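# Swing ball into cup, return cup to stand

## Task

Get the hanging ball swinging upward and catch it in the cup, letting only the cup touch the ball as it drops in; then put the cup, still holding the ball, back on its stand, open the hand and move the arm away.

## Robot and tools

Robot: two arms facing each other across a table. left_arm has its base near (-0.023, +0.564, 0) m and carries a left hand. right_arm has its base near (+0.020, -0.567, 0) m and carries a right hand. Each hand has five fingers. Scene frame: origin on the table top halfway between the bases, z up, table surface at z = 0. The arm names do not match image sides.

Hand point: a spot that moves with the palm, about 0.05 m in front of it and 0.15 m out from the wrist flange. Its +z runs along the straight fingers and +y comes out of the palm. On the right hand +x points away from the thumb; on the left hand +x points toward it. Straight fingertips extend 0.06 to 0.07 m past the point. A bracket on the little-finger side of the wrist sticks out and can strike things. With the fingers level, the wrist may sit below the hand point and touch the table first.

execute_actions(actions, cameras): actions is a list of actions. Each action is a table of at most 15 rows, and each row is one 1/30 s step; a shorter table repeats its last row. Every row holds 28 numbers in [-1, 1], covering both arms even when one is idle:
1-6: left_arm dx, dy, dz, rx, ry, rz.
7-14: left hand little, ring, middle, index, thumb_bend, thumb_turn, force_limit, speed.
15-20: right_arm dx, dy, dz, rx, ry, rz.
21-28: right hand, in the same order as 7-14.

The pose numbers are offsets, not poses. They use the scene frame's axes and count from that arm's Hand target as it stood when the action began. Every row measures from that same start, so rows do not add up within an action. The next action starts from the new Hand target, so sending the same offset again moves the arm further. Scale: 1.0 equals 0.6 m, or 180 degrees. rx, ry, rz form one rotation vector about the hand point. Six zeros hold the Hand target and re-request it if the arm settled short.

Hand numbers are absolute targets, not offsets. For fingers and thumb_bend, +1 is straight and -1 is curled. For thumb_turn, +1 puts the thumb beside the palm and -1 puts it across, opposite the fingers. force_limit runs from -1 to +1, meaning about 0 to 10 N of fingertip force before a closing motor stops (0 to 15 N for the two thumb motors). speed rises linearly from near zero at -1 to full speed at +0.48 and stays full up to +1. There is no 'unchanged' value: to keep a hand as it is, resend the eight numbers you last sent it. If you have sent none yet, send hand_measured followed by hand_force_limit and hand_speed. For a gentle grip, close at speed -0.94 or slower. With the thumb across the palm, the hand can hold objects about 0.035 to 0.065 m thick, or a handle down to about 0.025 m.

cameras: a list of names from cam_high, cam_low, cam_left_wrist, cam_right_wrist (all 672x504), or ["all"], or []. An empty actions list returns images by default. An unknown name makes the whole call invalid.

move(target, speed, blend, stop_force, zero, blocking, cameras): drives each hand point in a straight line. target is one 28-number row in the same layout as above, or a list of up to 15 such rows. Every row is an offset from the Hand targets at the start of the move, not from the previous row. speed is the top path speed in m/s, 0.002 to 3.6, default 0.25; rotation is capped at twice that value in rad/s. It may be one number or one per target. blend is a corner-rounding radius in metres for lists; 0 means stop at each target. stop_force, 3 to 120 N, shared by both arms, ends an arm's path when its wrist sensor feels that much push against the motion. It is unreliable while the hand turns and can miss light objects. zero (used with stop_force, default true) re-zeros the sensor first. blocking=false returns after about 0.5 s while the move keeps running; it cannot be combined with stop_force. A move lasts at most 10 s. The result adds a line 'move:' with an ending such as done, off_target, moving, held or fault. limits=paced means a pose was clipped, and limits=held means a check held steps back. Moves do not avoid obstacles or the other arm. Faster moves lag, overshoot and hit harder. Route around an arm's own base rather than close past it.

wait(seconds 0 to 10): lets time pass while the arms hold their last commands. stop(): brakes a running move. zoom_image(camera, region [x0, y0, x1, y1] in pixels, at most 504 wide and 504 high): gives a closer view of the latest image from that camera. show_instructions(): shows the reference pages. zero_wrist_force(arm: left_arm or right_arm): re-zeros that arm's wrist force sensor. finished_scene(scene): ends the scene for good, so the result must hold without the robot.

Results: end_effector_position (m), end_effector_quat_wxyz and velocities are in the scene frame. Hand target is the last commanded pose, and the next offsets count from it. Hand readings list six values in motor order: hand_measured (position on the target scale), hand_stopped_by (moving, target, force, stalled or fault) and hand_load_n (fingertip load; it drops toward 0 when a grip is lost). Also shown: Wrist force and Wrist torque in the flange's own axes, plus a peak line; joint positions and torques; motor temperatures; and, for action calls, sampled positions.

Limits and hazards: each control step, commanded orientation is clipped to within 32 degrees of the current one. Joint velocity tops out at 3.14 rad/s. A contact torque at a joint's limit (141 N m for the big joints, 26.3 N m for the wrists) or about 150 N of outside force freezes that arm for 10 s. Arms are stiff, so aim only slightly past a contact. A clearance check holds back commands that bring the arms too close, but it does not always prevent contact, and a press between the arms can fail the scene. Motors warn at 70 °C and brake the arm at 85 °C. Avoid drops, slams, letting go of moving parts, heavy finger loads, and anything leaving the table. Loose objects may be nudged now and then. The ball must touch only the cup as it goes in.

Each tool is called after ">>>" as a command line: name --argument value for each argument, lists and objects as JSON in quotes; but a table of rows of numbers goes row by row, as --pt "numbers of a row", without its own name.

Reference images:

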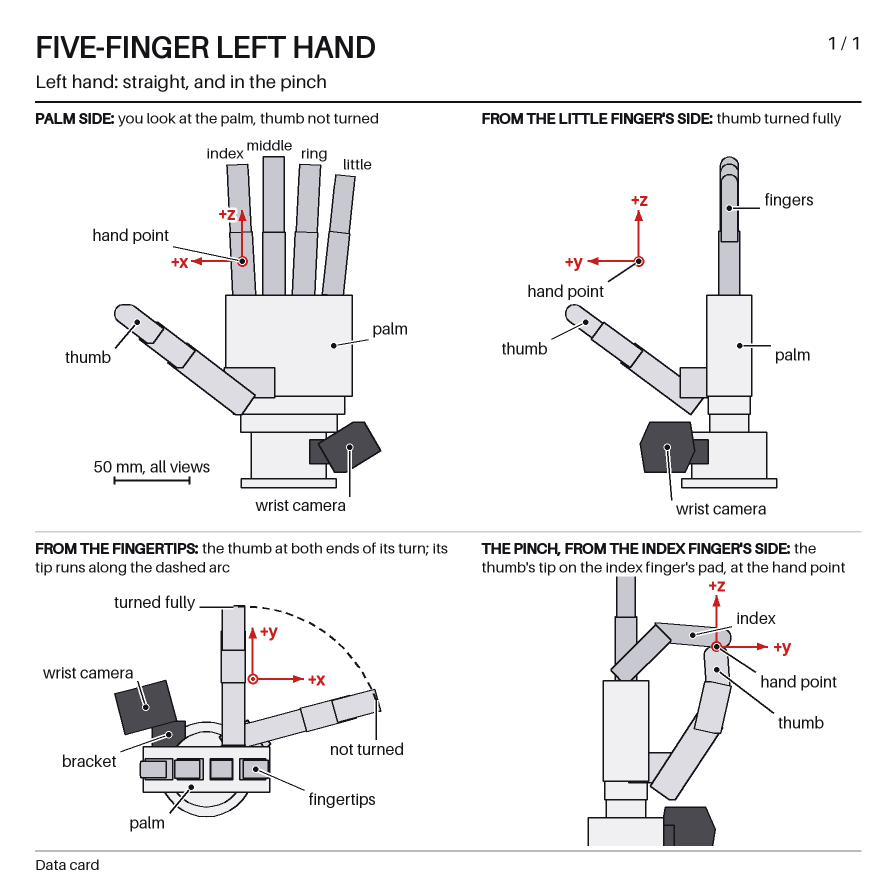

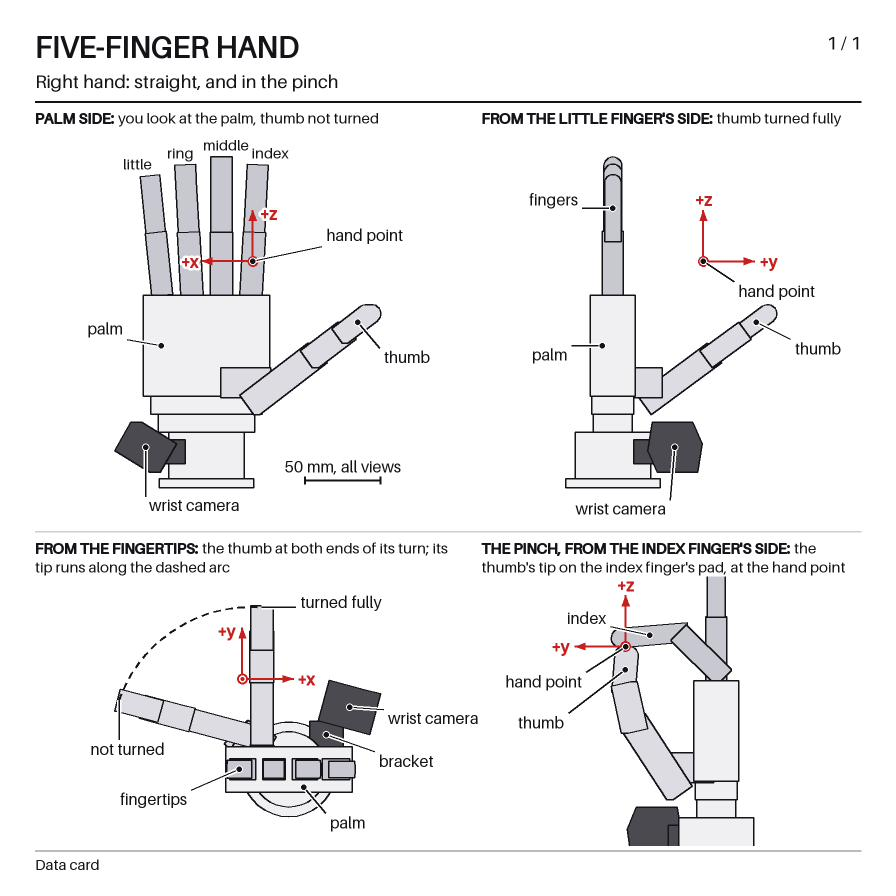

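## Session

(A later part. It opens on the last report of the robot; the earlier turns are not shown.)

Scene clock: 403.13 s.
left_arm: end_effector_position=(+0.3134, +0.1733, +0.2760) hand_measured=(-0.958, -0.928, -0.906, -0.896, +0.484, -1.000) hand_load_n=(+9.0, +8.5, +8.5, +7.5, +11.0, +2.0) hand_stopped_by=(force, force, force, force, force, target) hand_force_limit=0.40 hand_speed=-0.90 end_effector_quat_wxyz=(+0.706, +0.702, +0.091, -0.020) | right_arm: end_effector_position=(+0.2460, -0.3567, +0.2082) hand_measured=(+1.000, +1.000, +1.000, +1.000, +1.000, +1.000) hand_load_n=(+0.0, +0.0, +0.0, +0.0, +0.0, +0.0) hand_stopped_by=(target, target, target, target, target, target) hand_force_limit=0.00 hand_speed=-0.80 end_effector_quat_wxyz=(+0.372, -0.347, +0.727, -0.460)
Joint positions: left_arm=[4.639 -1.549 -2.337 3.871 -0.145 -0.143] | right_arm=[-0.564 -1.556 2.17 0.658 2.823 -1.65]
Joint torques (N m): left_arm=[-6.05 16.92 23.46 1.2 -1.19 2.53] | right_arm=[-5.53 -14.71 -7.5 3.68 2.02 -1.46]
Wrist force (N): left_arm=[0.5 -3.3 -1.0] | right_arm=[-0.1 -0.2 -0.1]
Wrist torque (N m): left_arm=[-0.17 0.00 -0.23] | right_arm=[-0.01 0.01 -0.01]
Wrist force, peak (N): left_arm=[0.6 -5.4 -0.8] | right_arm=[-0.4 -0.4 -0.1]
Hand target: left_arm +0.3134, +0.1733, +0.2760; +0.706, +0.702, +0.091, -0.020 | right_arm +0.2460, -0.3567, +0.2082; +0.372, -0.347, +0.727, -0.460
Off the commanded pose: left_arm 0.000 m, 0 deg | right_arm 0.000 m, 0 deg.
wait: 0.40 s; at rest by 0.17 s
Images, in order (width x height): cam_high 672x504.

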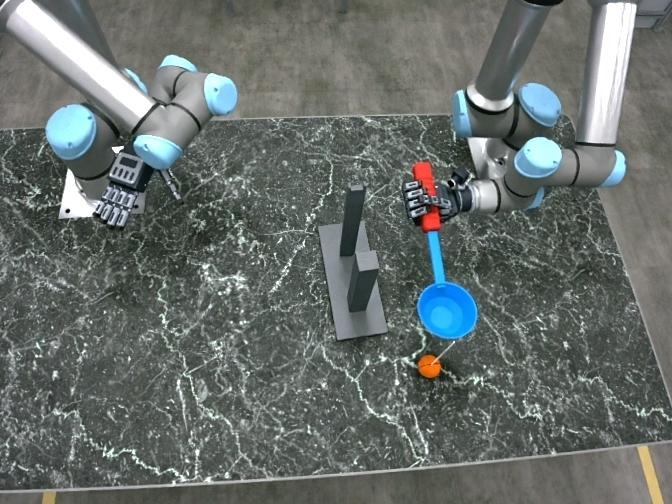

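>>> move --target '[0, 0, -0.02, 0, 0, 0, -0.996, -0.996, -0.996, -0.996, -0.98, -1, 0.4, -0.9, 0, 0, 0, 0, 0, 0, 1, 1, 1, 1, 1, 1, 0, -0.8]' --speed 0.01

>>> wait --seconds 1.5 --cameras '["cam_high"]'

>>> zoom_image --camera "cam_high" --region '[400, 330, 470, 400]'

>>> move --target '[0, 0, 0.01, 0, 0, 0, -0.996, -0.996, -0.996, -0.996, -0.98, -1, 0.4, -0.9, 0, 0, 0, 0, 0, 0, 1, 1, 1, 1, 1, 1, 0, -0.8]' --speed 0.003 --cameras '["cam_high"]'

>>> zoom_image --camera "cam_high" --region '[400, 330, 470, 400]'

>>> wait --seconds 0.3 --cameras '["cam_high"]'

>>> zoom_image --camera "cam_high" --region '[400, 330, 470, 400]'

Scene clock: 416.70 s.
left_arm: end_effector_position=(+0.3134, +0.1733, +0.2639) hand_measured=(-0.958, -0.928, -0.906, -0.896, +0.484, -1.000) hand_load_n=(+9.0, +8.5, +8.5, +7.5, +10.5, +2.0) hand_stopped_by=(force, force, force, force, force, target) hand_force_limit=0.40 hand_speed=-0.90 end_effector_quat_wxyz=(+0.706, +0.702, +0.091, -0.020) | right_arm: end_effector_position=(+0.2460, -0.3567, +0.2082) hand_measured=(+1.000, +1.000, +1.000, +1.000, +1.000, +1.000) hand_load_n=(+0.0, +0.0, +0.0, -0.5, +0.0, -0.5) hand_stopped_by=(target, target, target, target, target, target) hand_force_limit=0.00 hand_speed=-0.80 end_effector_quat_wxyz=(+0.372, -0.347, +0.727, -0.460)
Joint positions: left_arm=[4.639 -1.577 -2.352 3.914 -0.145 -0.143] | right_arm=[-0.564 -1.556 2.17 0.658 2.823 -1.65]
Joint torques (N m): left_arm=[3.93 25 8.29 1.16 1.38 -1.67] | right_arm=[-6.56 -14.47 -7.11 3.65 2.14 -1.47]
Wrist force (N): left_arm=[0.5 -3.9 -1.0] | right_arm=[-0.1 -0.5 -0.1]
Wrist torque (N m): left_arm=[-0.22 0.00 -0.13] | right_arm=[-0.06 0.01 -0.02]
Wrist force, peak (N): left_arm=[0.9 -5.8 -0.9] | right_arm=[0.1 0.0 -0.8]
Hand target: left_arm +0.3134, +0.1733, +0.2640; +0.706, +0.702, +0.091, -0.020 | right_arm +0.2460, -0.3567, +0.2082; +0.372, -0.347, +0.727, -0.460
Off the commanded pose: left_arm 0.000 m, 0 deg | right_arm 0.000 m, 0 deg.
move: done

Scene clock: 418.20 s.
left_arm: end_effector_position=(+0.3134, +0.1733, +0.2640) hand_measured=(-0.958, -0.928, -0.906, -0.896, +0.484, -1.000) hand_load_n=(+9.0, +8.5, +8.5, +7.5, +10.5, +2.0) hand_stopped_by=(force, force, force, force, force, target) hand_force_limit=0.40 hand_speed=-0.90 end_effector_quat_wxyz=(+0.706, +0.702, +0.091, -0.020) | right_arm: end_effector_position=(+0.2460, -0.3567, +0.2082) hand_measured=(+1.000, +1.000, +1.000, +1.000, +1.000, +1.000) hand_load_n=(+0.0, +0.0, +0.0, +0.0, +0.0, -0.5) hand_stopped_by=(target, target, target, target, target, target) hand_force_limit=0.00 hand_speed=-0.80 end_effector_quat_wxyz=(+0.372, -0.347, +0.727, -0.460)
Joint positions: left_arm=[4.639 -1.577 -2.352 3.914 -0.145 -0.143] | right_arm=[-0.564 -1.556 2.17 0.658 2.823 -1.65]
Joint torques (N m): left_arm=[-4.66 28.74 23.77 -0.72 -0.87 -0.98] | right_arm=[-6.25 -14.65 -7.61 3.74 2.04 -1.54]
Wrist force (N): left_arm=[0.5 -3.0 -1.3] | right_arm=[-0.3 -0.4 -0.5]
Wrist torque (N m): left_arm=[-0.15 -0.01 -0.14] | right_arm=[-0.02 0.05 -0.02]
Wrist force, peak (N): left_arm=[0.9 -5.3 -0.8] | right_arm=[-0.1 -0.7 -0.5]
Hand target: left_arm +0.3134, +0.1733, +0.2640; +0.706, +0.702, +0.091, -0.020 | right_arm +0.2460, -0.3567, +0.2082; +0.372, -0.347, +0.727, -0.460
Off the commanded pose: left_arm 0.000 m, 0 deg | right_arm 0.000 m, 0 deg.
wait: 1.50 s; at rest by 0.17 s
Images, in order (width x height): cam_high 672x504.

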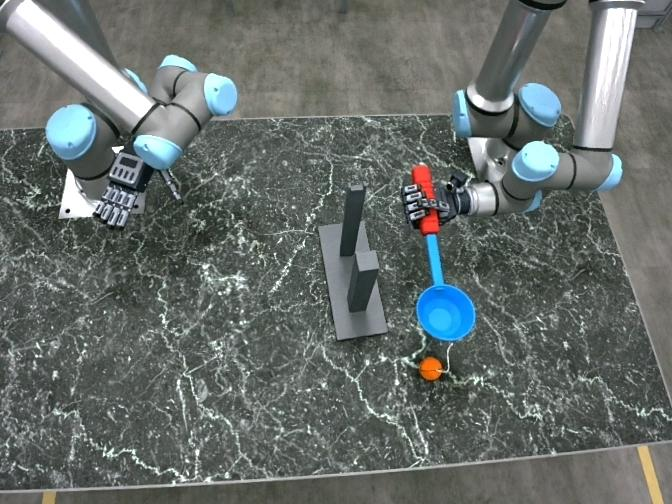

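Scaled by 7.200 from the camera's 672x504 image, which has a finer 960x720 frame.

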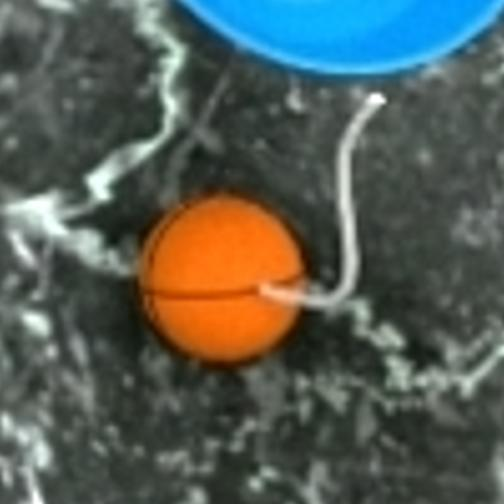

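Scene clock: 420.43 s.
left_arm: end_effector_position=(+0.3134, +0.1733, +0.2700) hand_measured=(-0.958, -0.928, -0.906, -0.896, +0.484, -1.000) hand_load_n=(+9.0, +8.5, +8.5, +7.5, +11.0, +2.0) hand_stopped_by=(force, force, force, force, force, target) hand_force_limit=0.40 hand_speed=-0.90 end_effector_quat_wxyz=(+0.706, +0.702, +0.091, -0.020) | right_arm: end_effector_position=(+0.2460, -0.3567, +0.2082) hand_measured=(+1.000, +1.000, +1.000, +1.000, +1.000, +1.000) hand_load_n=(+0.0, +0.0, +0.0, +0.0, +0.0, +0.0) hand_stopped_by=(target, target, target, target, target, target) hand_force_limit=0.00 hand_speed=-0.80 end_effector_quat_wxyz=(+0.372, -0.347, +0.727, -0.460)
Joint positions: left_arm=[4.639 -1.563 -2.345 3.893 -0.145 -0.143] | right_arm=[-0.564 -1.556 2.17 0.658 2.823 -1.65]
Joint torques (N m): left_arm=[-5.41 24.02 26.24 -0.5 -1.2 0.2] | right_arm=[-6.11 -14.18 -6.76 3.65 2.03 -1.53]
Wrist force (N): left_arm=[1.0 -4.8 -0.7] | right_arm=[0.0 0.0 -0.4]
Wrist torque (N m): left_arm=[-0.19 -0.04 -0.10] | right_arm=[0.02 0.01 0.00]
Wrist force, peak (N): left_arm=[0.8 -5.2 -0.7] | right_arm=[-0.3 -0.6 -0.5]
Hand target: left_arm +0.3134, +0.1733, +0.2700; +0.706, +0.702, +0.091, -0.020 | right_arm +0.2460, -0.3567, +0.2082; +0.372, -0.347, +0.727, -0.460
Off the commanded pose: left_arm 0.000 m, 0 deg | right_arm 0.000 m, 0 deg.
move: done
Images, in order (width x height): cam_high 672x504.

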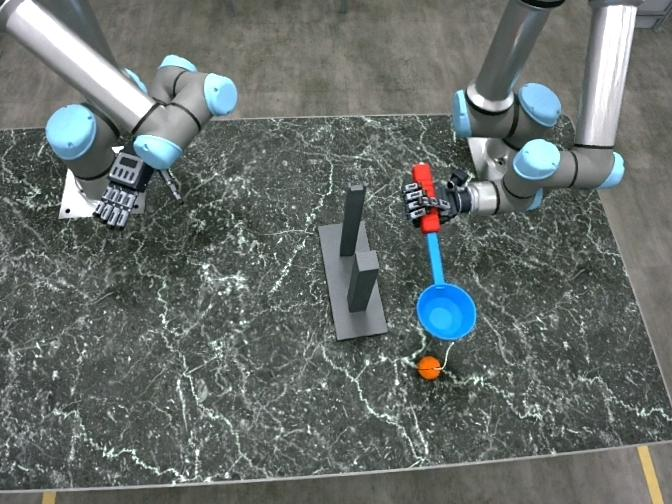

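Scaled by 7.200 from the camera's 672x504 image, which has a finer 960x720 frame.

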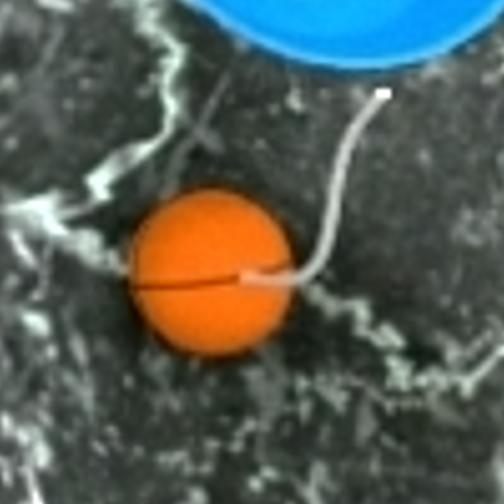

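Scene clock: 420.73 s.
left_arm: end_effector_position=(+0.3134, +0.1733, +0.2700) hand_measured=(-0.958, -0.928, -0.906, -0.896, +0.484, -1.000) hand_load_n=(+9.5, +8.5, +8.5, +7.5, +11.0, +2.0) hand_stopped_by=(force, force, force, force, force, target) hand_force_limit=0.40 hand_speed=-0.90 end_effector_quat_wxyz=(+0.706, +0.702, +0.091, -0.020) | right_arm: end_effector_position=(+0.2460, -0.3567, +0.2082) hand_measured=(+1.000, +1.000, +1.000, +1.000, +1.000, +1.000) hand_load_n=(+0.0, +0.0, +0.0, +0.0, +0.0, -0.5) hand_stopped_by=(target, target, target, target, target, target) hand_force_limit=0.00 hand_speed=-0.80 end_effector_quat_wxyz=(+0.372, -0.347, +0.727, -0.460)
Joint positions: left_arm=[4.639 -1.563 -2.345 3.893 -0.145 -0.143] | right_arm=[-0.564 -1.556 2.17 0.658 2.823 -1.65]
Joint torques (N m): left_arm=[-6.89 19.01 24.14 1.04 -1.05 2.4] | right_arm=[-6.09 -14.59 -7.61 3.75 2.08 -1.54]
Wrist force (N): left_arm=[0.7 -5.1 -0.8] | right_arm=[-0.1 -0.3 -0.2]
Wrist torque (N m): left_arm=[-0.23 0.00 -0.11] | right_arm=[-0.03 0.02 -0.01]
Wrist force, peak (N): left_arm=[0.7 -5.1 -0.8] | right_arm=[0.0 -0.6 -0.4]
Hand target: left_arm +0.3134, +0.1733, +0.2700; +0.706, +0.702, +0.091, -0.020 | right_arm +0.2460, -0.3567, +0.2082; +0.372, -0.347, +0.727, -0.460
Off the commanded pose: left_arm 0.000 m, 0 deg | right_arm 0.000 m, 0 deg.
wait: 0.30 s; at rest by 0.17 s
Images, in order (width x height): cam_high 672x504.

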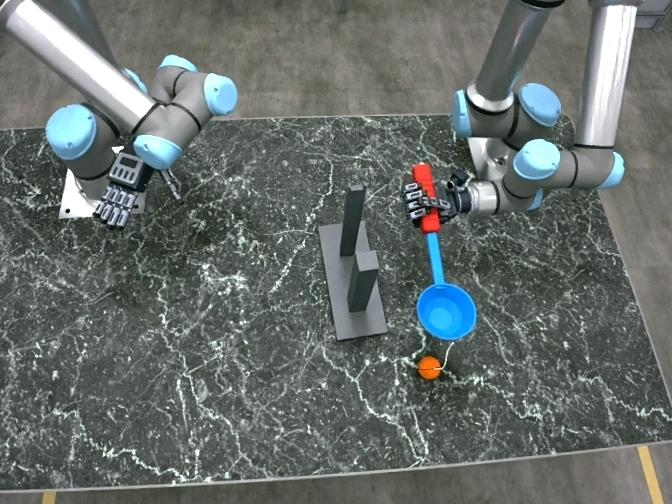

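Scaled by 7.200 from the camera's 672x504 image, which has a finer 960x720 frame.

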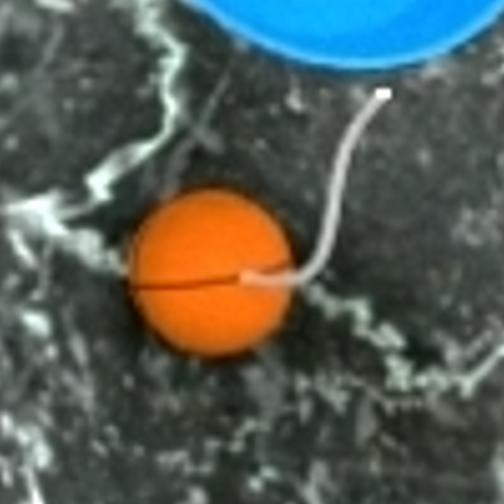

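>>> move --target '[0, 0, 0.0067, 0, 0, 0, -0.996, -0.996, -0.996, -0.996, -0.98, -1, 0.4, -0.9, 0, 0, 0, 0, 0, 0, 1, 1, 1, 1, 1, 1, 0, -0.8]' --speed 0.003 --cameras '["cam_high"]'

>>> zoom_image --camera "cam_high" --region '[400, 330, 470, 400]'

>>> wait --seconds 0.5 --cameras '["cam_high"]'

>>> zoom_image --camera "cam_high" --region '[400, 330, 470, 400]'

Scene clock: 433.00 s.
left_arm: end_effector_position=(+0.3134, +0.1733, +0.2741) hand_measured=(-0.958, -0.928, -0.906, -0.896, +0.484, -1.000) hand_load_n=(+9.0, +8.5, +8.5, +7.5, +10.5, +2.0) hand_stopped_by=(force, force, force, force, force, target) hand_force_limit=0.40 hand_speed=-0.90 end_effector_quat_wxyz=(+0.706, +0.702, +0.091, -0.020) | right_arm: end_effector_position=(+0.2460, -0.3567, +0.2082) hand_measured=(+1.000, +1.000, +1.000, +1.000, +1.000, +1.000) hand_load_n=(+0.0, +0.0, +0.0, +0.0, +0.0, +0.0) hand_stopped_by=(target, target, target, target, target, target) hand_force_limit=0.00 hand_speed=-0.80 end_effector_quat_wxyz=(+0.372, -0.347, +0.727, -0.460)
Joint positions: left_arm=[4.639 -1.554 -2.339 3.878 -0.145 -0.143] | right_arm=[-0.564 -1.556 2.17 0.658 2.823 -1.65]
Joint torques (N m): left_arm=[-1.24 25.19 26.76 -0.48 -0.26 0.29] | right_arm=[-5.78 -14.43 -7.62 3.69 2.08 -1.55]
Wrist force (N): left_arm=[0.9 -4.9 -0.7] | right_arm=[0.0 -0.1 -0.5]
Wrist torque (N m): left_arm=[-0.21 -0.04 -0.10] | right_arm=[0.01 0.01 0.00]
Wrist force, peak (N): left_arm=[0.6 -5.4 -0.8] | right_arm=[0.0 -0.4 -0.6]
Hand target: left_arm +0.3134, +0.1733, +0.2740; +0.706, +0.702, +0.091, -0.020 | right_arm +0.2460, -0.3567, +0.2082; +0.372, -0.347, +0.727, -0.460
Off the commanded pose: left_arm 0.000 m, 0 deg | right_arm 0.000 m, 0 deg.
move: done
Images, in order (width x height): cam_high 672x504.

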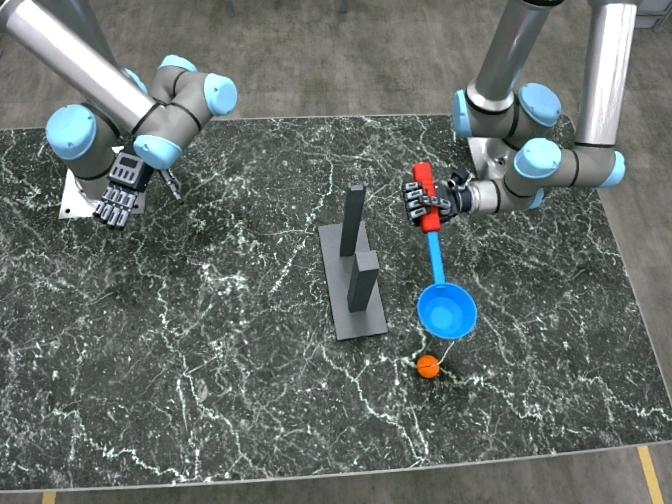

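Scaled by 7.200 from the camera's 672x504 image, which has a finer 960x720 frame.

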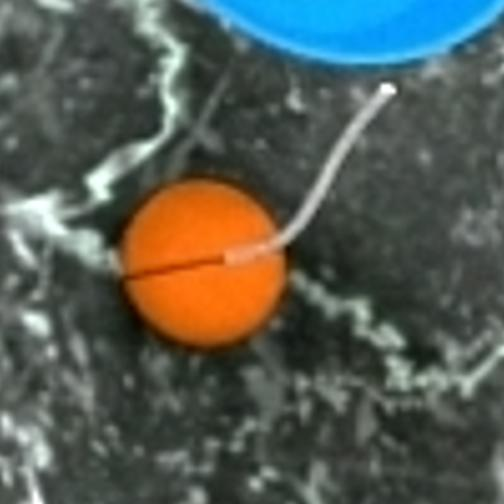

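Scene clock: 433.50 s.
left_arm: end_effector_position=(+0.3134, +0.1733, +0.2741) hand_measured=(-0.958, -0.928, -0.906, -0.896, +0.484, -1.000) hand_load_n=(+9.0, +8.5, +8.5, +7.5, +10.5, +2.0) hand_stopped_by=(force, force, force, force, force, target) hand_force_limit=0.40 hand_speed=-0.90 end_effector_quat_wxyz=(+0.706, +0.702, +0.091, -0.020) | right_arm: end_effector_position=(+0.2460, -0.3567, +0.2082) hand_measured=(+1.000, +1.000, +1.000, +1.000, +1.000, +1.000) hand_load_n=(+0.0, +0.0, +0.0, +0.0, +0.0, +0.0) hand_stopped_by=(target, target, target, target, target, target) hand_force_limit=0.00 hand_speed=-0.80 end_effector_quat_wxyz=(+0.372, -0.347, +0.727, -0.460)
Joint positions: left_arm=[4.639 -1.554 -2.339 3.878 -0.145 -0.143] | right_arm=[-0.564 -1.556 2.17 0.658 2.823 -1.65]
Joint torques (N m): left_arm=[-1.24 14.69 23.56 1.35 -0.09 2.29] | right_arm=[-5.96 -14.43 -7.67 3.68 2.04 -1.54]
Wrist force (N): left_arm=[0.9 -4.9 -0.7] | right_arm=[0.1 -0.2 -0.1]
Wrist torque (N m): left_arm=[-0.22 -0.03 -0.10] | right_arm=[-0.02 -0.01 0.00]
Wrist force, peak (N): left_arm=[0.8 -5.1 -0.8] | right_arm=[-0.2 -0.5 -0.2]
Hand target: left_arm +0.3134, +0.1733, +0.2740; +0.706, +0.702, +0.091, -0.020 | right_arm +0.2460, -0.3567, +0.2082; +0.372, -0.347, +0.727, -0.460
Off the commanded pose: left_arm 0.000 m, 0 deg | right_arm 0.000 m, 0 deg.
wait: 0.50 s; at rest by 0.17 s
Images, in order (width x height): cam_high 672x504.

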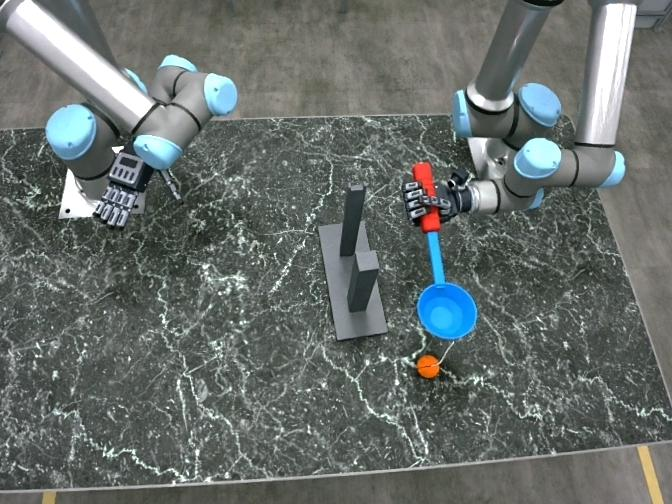

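Scaled by 7.200 from the camera's 672x504 image, which has a finer 960x720 frame.

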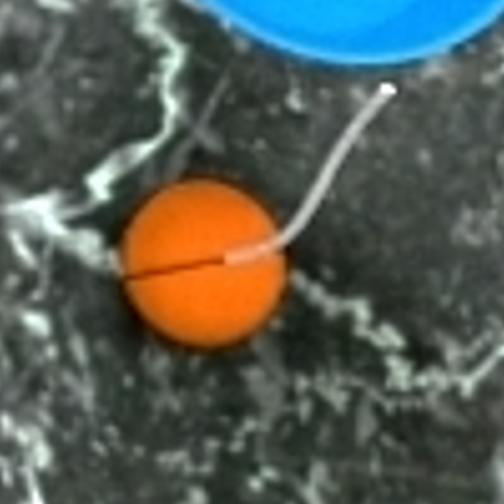

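>>> move --target '[0.0058, -0.005, 0, 0, 0, 0, -0.996, -0.996, -0.996, -0.996, -0.98, -1, 0.4, -0.9, 0, 0, 0, 0, 0, 0, 1, 1, 1, 1, 1, 1, 0, -0.8]' --speed 0.004 --cameras '["cam_high"]'

>>> zoom_image --camera "cam_high" --region '[400, 330, 470, 400]'

>>> move --target '[0, 0, 0.02, 0, 0, 0, -0.996, -0.996, -0.996, -0.996, -0.98, -1, 0.4, -0.9, 0, 0, 0, 0, 0, 0, 1, 1, 1, 1, 1, 1, 0, -0.8]' --speed 0.003

>>> move --target '[0, 0, 0.39, 0, 0, 0, -0.996, -0.996, -0.996, -0.996, -0.98, -1, 0.4, -0.9, 0, 0, 0, 0, 0, 0, 1, 1, 1, 1, 1, 1, 0, -0.8]' --speed 0.1

>>> move --target '[-0.0068, -0.1882, 0, 0, 0, 0, -0.996, -0.996, -0.996, -0.996, -0.98, -1, 0.4, -0.9, 0, 0, 0, 0, 0, 0, 1, 1, 1, 1, 1, 1, 0, -0.8]' --speed 0.0411 --cameras '["cam_high"]'

>>> zoom_image --camera "cam_high" --region '[360, 305, 430, 375]'

>>> wait --seconds 0.23 --cameras '["cam_high"]'

>>> zoom_image --camera "cam_high" --region '[360, 305, 430, 375]'

>>> wait --seconds 0.23 --cameras '["cam_high"]'

>>> zoom_image --camera "cam_high" --region '[360, 305, 430, 375]'

Scene clock: 459.03 s.
left_arm: end_effector_position=(+0.3169, +0.1702, +0.2740) hand_measured=(-0.958, -0.928, -0.906, -0.896, +0.484, -1.000) hand_load_n=(+9.0, +9.0, +8.5, +7.5, +11.0, +2.0) hand_stopped_by=(force, force, force, force, force, target) hand_force_limit=0.40 hand_speed=-0.90 end_effector_quat_wxyz=(+0.706, +0.702, +0.091, -0.020) | right_arm: end_effector_position=(+0.2460, -0.3567, +0.2082) hand_measured=(+1.000, +1.000, +1.000, +1.000, +1.000, +1.000) hand_load_n=(+0.0, -0.5, +0.0, +0.0, +0.0, +0.0) hand_stopped_by=(target, target, target, target, target, target) hand_force_limit=0.00 hand_speed=-0.80 end_effector_quat_wxyz=(+0.372, -0.347, +0.727, -0.460)
Joint positions: left_arm=[4.629 -1.565 -2.328 3.88 -0.155 -0.144] | right_arm=[-0.564 -1.556 2.17 0.658 2.823 -1.65]
Joint torques (N m): left_arm=[-3.73 11.31 22.1 1.97 -0.65 -1.15] | right_arm=[-6.13 -14.25 -7.82 3.62 2.11 -1.6]
Wrist force (N): left_arm=[0.9 -4.4 -0.7] | right_arm=[-0.2 0.0 0.1]
Wrist torque (N m): left_arm=[-0.18 -0.03 -0.06] | right_arm=[-0.01 0.02 -0.01]
Wrist force, peak (N): left_arm=[0.7 -5.1 -0.6] | right_arm=[0.1 -0.7 -0.2]
Hand target: left_arm +0.3169, +0.1703, +0.2740; +0.706, +0.702, +0.091, -0.020 | right_arm +0.2460, -0.3567, +0.2082; +0.372, -0.347, +0.727, -0.460
Off the commanded pose: left_arm 0.000 m, 0 deg | right_arm 0.000 m, 0 deg.
move: done
Images, in order (width x height): cam_high 672x504.

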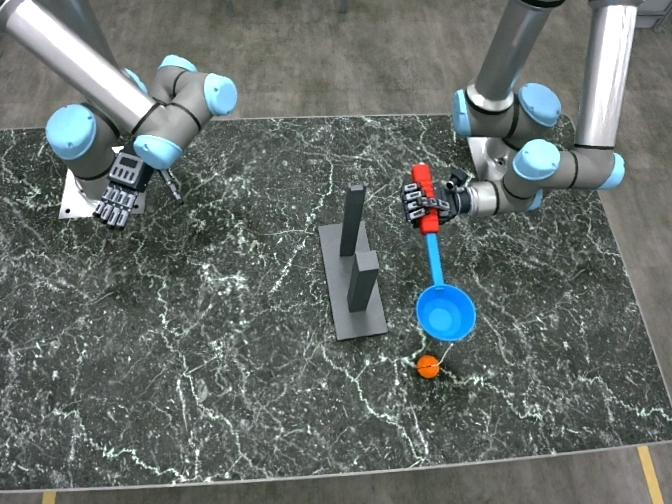

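Scaled by 7.200 from the camera's 672x504 image, which has a finer 960x720 frame.

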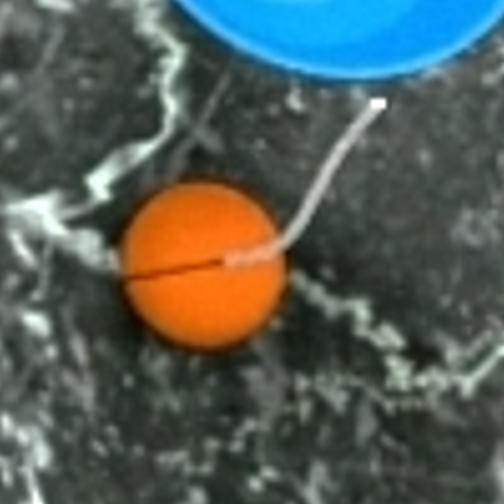

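Scene clock: 463.27 s.
left_arm: end_effector_position=(+0.3169, +0.1703, +0.2861) hand_measured=(-0.958, -0.928, -0.906, -0.896, +0.484, -1.000) hand_load_n=(+9.0, +8.5, +8.5, +7.5, +11.0, +2.0) hand_stopped_by=(force, force, force, force, force, target) hand_force_limit=0.40 hand_speed=-0.90 end_effector_quat_wxyz=(+0.706, +0.702, +0.091, -0.020) | right_arm: end_effector_position=(+0.2460, -0.3567, +0.2082) hand_measured=(+1.000, +1.000, +1.000, +1.000, +1.000, +1.000) hand_load_n=(+0.0, +0.0, +0.0, +0.0, +0.0, -0.5) hand_stopped_by=(target, target, target, target, target, target) hand_force_limit=0.00 hand_speed=-0.80 end_effector_quat_wxyz=(+0.372, -0.347, +0.727, -0.460)
Joint positions: left_arm=[4.629 -1.54 -2.312 3.838 -0.155 -0.144] | right_arm=[-0.564 -1.556 2.17 0.658 2.823 -1.65]
Joint torques (N m): left_arm=[6.69 24.12 27.37 -0.07 1.6 2.42] | right_arm=[-6.71 -14.07 -7.5 3.68 2.07 -1.55]
Wrist force (N): left_arm=[0.8 -4.9 -0.8] | right_arm=[0.0 -0.2 0.1]
Wrist torque (N m): left_arm=[-0.21 -0.01 -0.17] | right_arm=[-0.03 -0.01 -0.01]
Wrist force, peak (N): left_arm=[0.6 -5.6 -0.8] | right_arm=[0.0 -0.6 -0.5]
Hand target: left_arm +0.3169, +0.1703, +0.2860; +0.706, +0.702, +0.091, -0.020 | right_arm +0.2460, -0.3567, +0.2082; +0.372, -0.347, +0.727, -0.460
Off the commanded pose: left_arm 0.000 m, 0 deg | right_arm 0.000 m, 0 deg.
move: done

Scene clock: 466.07 s.
left_arm: end_effector_position=(+0.3169, +0.1703, +0.5201) hand_measured=(-0.958, -0.928, -0.906, -0.896, +0.484, -1.000) hand_load_n=(+9.0, +8.5, +8.5, +7.5, +11.0, +2.0) hand_stopped_by=(force, force, force, force, force, target) hand_force_limit=0.40 hand_speed=-0.90 end_effector_quat_wxyz=(+0.706, +0.702, +0.091, -0.020) | right_arm: end_effector_position=(+0.2460, -0.3567, +0.2082) hand_measured=(+1.000, +1.000, +1.000, +1.000, +1.000, +1.000) hand_load_n=(+0.0, -0.5, +0.0, +0.0, +0.0, -0.5) hand_stopped_by=(target, target, target, target, target, target) hand_force_limit=0.00 hand_speed=-0.80 end_effector_quat_wxyz=(+0.372, -0.347, +0.727, -0.460)
Joint positions: left_arm=[4.629 -1.314 -1.848 3.148 -0.155 -0.144] | right_arm=[-0.564 -1.556 2.17 0.658 2.823 -1.65]
Joint torques (N m): left_arm=[6.37 2.05 12.61 1.85 1.62 -1.38] | right_arm=[-5.93 -14.43 -8.14 3.73 2.07 -1.55]
Wrist force (N): left_arm=[1.1 -5.4 -0.7] | right_arm=[0.1 -0.1 -0.1]
Wrist torque (N m): left_arm=[-0.24 -0.06 -0.25] | right_arm=[-0.02 -0.01 0.00]
Wrist force, peak (N): left_arm=[1.0 -6.7 -0.9] | right_arm=[-0.1 -0.6 -0.5]
Hand target: left_arm +0.3169, +0.1703, +0.5200; +0.706, +0.702, +0.091, -0.020 | right_arm +0.2460, -0.3567, +0.2082; +0.372, -0.347, +0.727, -0.460
Off the commanded pose: left_arm 0.000 m, 0 deg | right_arm 0.000 m, 0 deg.
move: done

Scene clock: 469.10 s.
left_arm: end_effector_position=(+0.3129, +0.0573, +0.5201) hand_measured=(-0.958, -0.928, -0.906, -0.896, +0.484, -1.000) hand_load_n=(+9.5, +8.5, +9.0, +7.5, +10.5, +2.0) hand_stopped_by=(force, force, force, force, force, target) hand_force_limit=0.40 hand_speed=-0.90 end_effector_quat_wxyz=(+0.706, +0.702, +0.091, -0.020) | right_arm: end_effector_position=(+0.2460, -0.3567, +0.2082) hand_measured=(+1.000, +1.000, +1.000, +1.000, +1.000, +1.000) hand_load_n=(+0.0, +0.0, +0.0, +0.0, +0.0, -0.5) hand_stopped_by=(target, target, target, target, target, target) hand_force_limit=0.00 hand_speed=-0.80 end_effector_quat_wxyz=(+0.372, -0.347, +0.727, -0.460)
Joint positions: left_arm=[4.278 -1.479 -1.714 3.188 -0.506 -0.154] | right_arm=[-0.564 -1.556 2.17 0.658 2.823 -1.65]
Joint torques (N m): left_arm=[7.35 32.38 13.46 1.12 1.63 -1.12] | right_arm=[-6.39 -14.28 -7.36 3.74 2.09 -1.6]
Wrist force (N): left_arm=[0.9 -4.6 -1.3] | right_arm=[0.1 -0.4 -0.1]
Wrist torque (N m): left_arm=[-0.28 -0.06 -0.14] | right_arm=[-0.06 -0.03 0.00]
Wrist force, peak (N): left_arm=[0.8 -6.0 -0.5] | right_arm=[-0.2 -0.5 -0.5]
Hand target: left_arm +0.3128, +0.0573, +0.5200; +0.706, +0.702, +0.091, -0.020 | right_arm +0.2460, -0.3567, +0.2082; +0.372, -0.347, +0.727, -0.460
Off the commanded pose: left_arm 0.000 m, 0 deg | right_arm 0.000 m, 0 deg.
move: done
Images, in order (width x height): cam_high 672x504.

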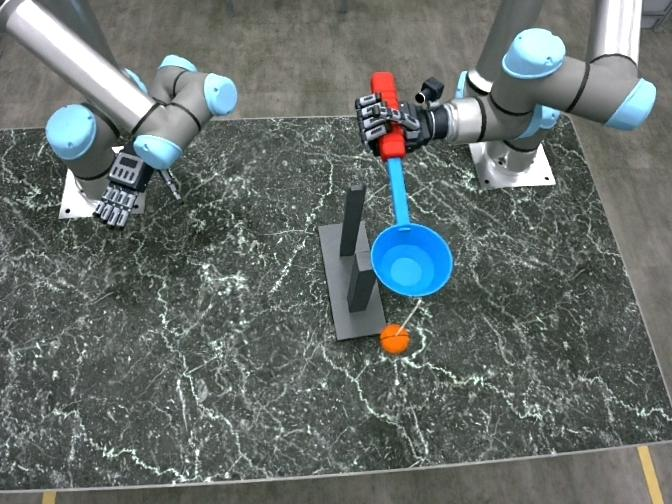

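Scaled by 7.200 from the camera's 672x504 image, which has a finer 960x720 frame.

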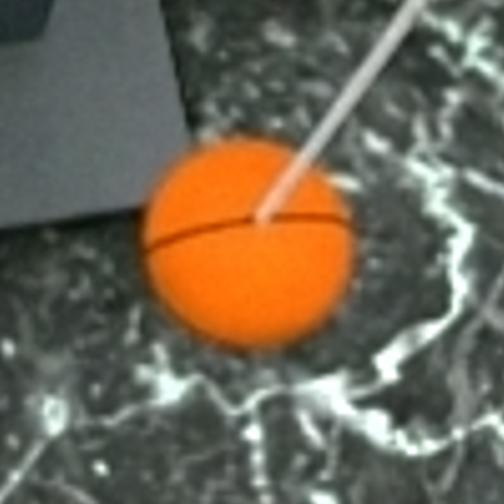

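Scene clock: 469.33 s.
left_arm: end_effector_position=(+0.3128, +0.0573, +0.5200) hand_measured=(-0.958, -0.928, -0.906, -0.896, +0.484, -1.000) hand_load_n=(+9.0, +8.5, +8.5, +7.5, +11.0, +2.0) hand_stopped_by=(force, force, force, force, force, target) hand_force_limit=0.40 hand_speed=-0.90 end_effector_quat_wxyz=(+0.706, +0.702, +0.091, -0.020) | right_arm: end_effector_position=(+0.2460, -0.3567, +0.2082) hand_measured=(+1.000, +1.000, +1.000, +1.000, +1.000, +1.000) hand_load_n=(+0.0, +0.0, +0.0, +0.0, +0.0, +0.0) hand_stopped_by=(target, target, target, target, target, target) hand_force_limit=0.00 hand_speed=-0.80 end_effector_quat_wxyz=(+0.372, -0.347, +0.727, -0.460)
Joint positions: left_arm=[4.278 -1.479 -1.714 3.188 -0.506 -0.154] | right_arm=[-0.564 -1.556 2.17 0.658 2.823 -1.65]
Joint torques (N m): left_arm=[8.42 33.64 14.47 0.63 1.12 -0.67] | right_arm=[-5.72 -14.36 -7.87 3.76 2.14 -1.6]
Wrist force (N): left_arm=[0.9 -5.6 -0.7] | right_arm=[0.0 -0.3 -0.2]
Wrist torque (N m): left_arm=[-0.25 -0.04 -0.15] | right_arm=[-0.03 0.01 -0.01]
Wrist force, peak (N): left_arm=[0.8 -5.6 -1.0] | right_arm=[-0.3 -0.3 -0.5]
Hand target: left_arm +0.3128, +0.0573, +0.5200; +0.706, +0.702, +0.091, -0.020 | right_arm +0.2460, -0.3567, +0.2082; +0.372, -0.347, +0.727, -0.460
Off the commanded pose: left_arm 0.000 m, 0 deg | right_arm 0.000 m, 0 deg.
wait: 0.23 s; at rest by 0.17 s
Images, in order (width x height): cam_high 672x504.

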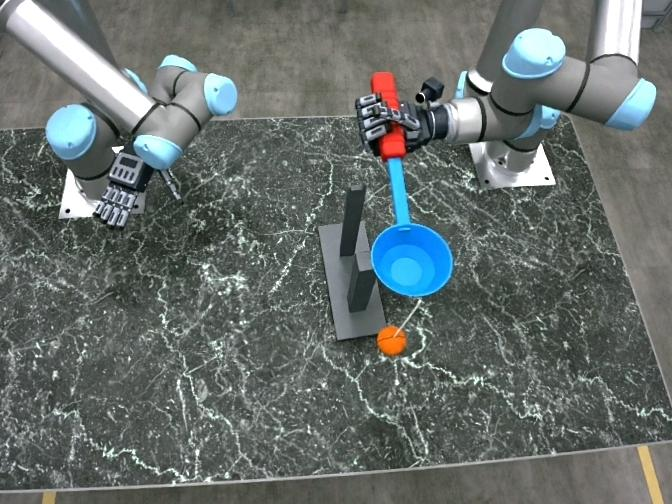

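Scaled by 7.200 from the camera's 672x504 image, which has a finer 960x720 frame.

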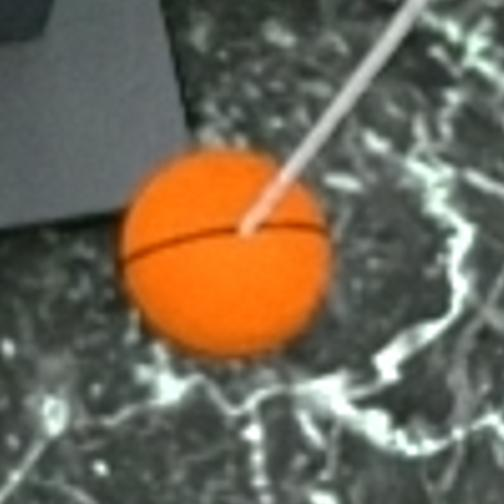

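Scene clock: 469.57 s.
left_arm: end_effector_position=(+0.3128, +0.0573, +0.5200) hand_measured=(-0.958, -0.928, -0.906, -0.896, +0.484, -1.000) hand_load_n=(+9.0, +8.5, +9.0, +7.5, +11.0, +2.0) hand_stopped_by=(force, force, force, force, force, target) hand_force_limit=0.40 hand_speed=-0.90 end_effector_quat_wxyz=(+0.706, +0.702, +0.091, -0.020) | right_arm: end_effector_position=(+0.2460, -0.3567, +0.2082) hand_measured=(+1.000, +1.000, +1.000, +1.000, +1.000, +1.000) hand_load_n=(+0.0, +0.0, +0.0, +0.0, +0.0, -0.5) hand_stopped_by=(target, target, target, target, target, target) hand_force_limit=0.00 hand_speed=-0.80 end_effector_quat_wxyz=(+0.372, -0.347, +0.727, -0.460)
Joint positions: left_arm=[4.278 -1.479 -1.714 3.188 -0.506 -0.154] | right_arm=[-0.564 -1.556 2.17 0.658 2.823 -1.65]
Joint torques (N m): left_arm=[7.61 33.53 12.8 0.27 0.83 -0.43] | right_arm=[-5.97 -14.29 -6.98 3.73 2.12 -1.59]
Wrist force (N): left_arm=[0.6 -3.9 -1.2] | right_arm=[0.0 -0.1 -0.5]
Wrist torque (N m): left_arm=[-0.21 -0.03 -0.16] | right_arm=[0.02 0.01 0.00]
Wrist force, peak (N): left_arm=[0.8 -5.8 -0.6] | right_arm=[-0.3 -0.4 -0.3]
Hand target: left_arm +0.3128, +0.0573, +0.5200; +0.706, +0.702, +0.091, -0.020 | right_arm +0.2460, -0.3567, +0.2082; +0.372, -0.347, +0.727, -0.460
Off the commanded pose: left_arm 0.000 m, 0 deg | right_arm 0.000 m, 0 deg.
wait: 0.23 s; at rest by 0.17 s
Images, in order (width x height): cam_high 672x504.

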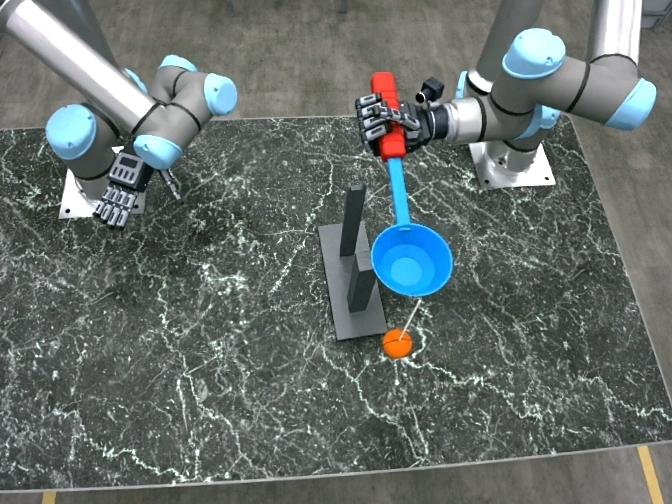

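Scaled by 7.200 from the camera's 672x504 image, which has a finer 960x720 frame.

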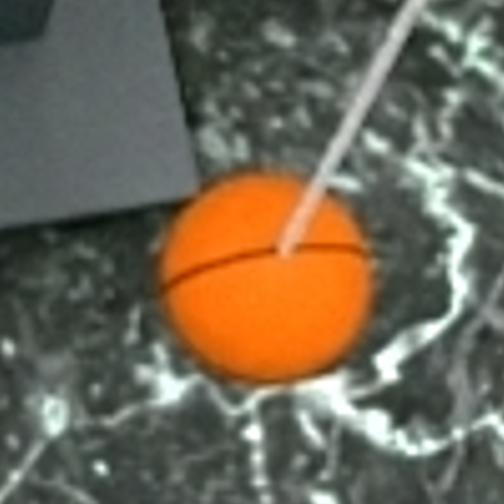

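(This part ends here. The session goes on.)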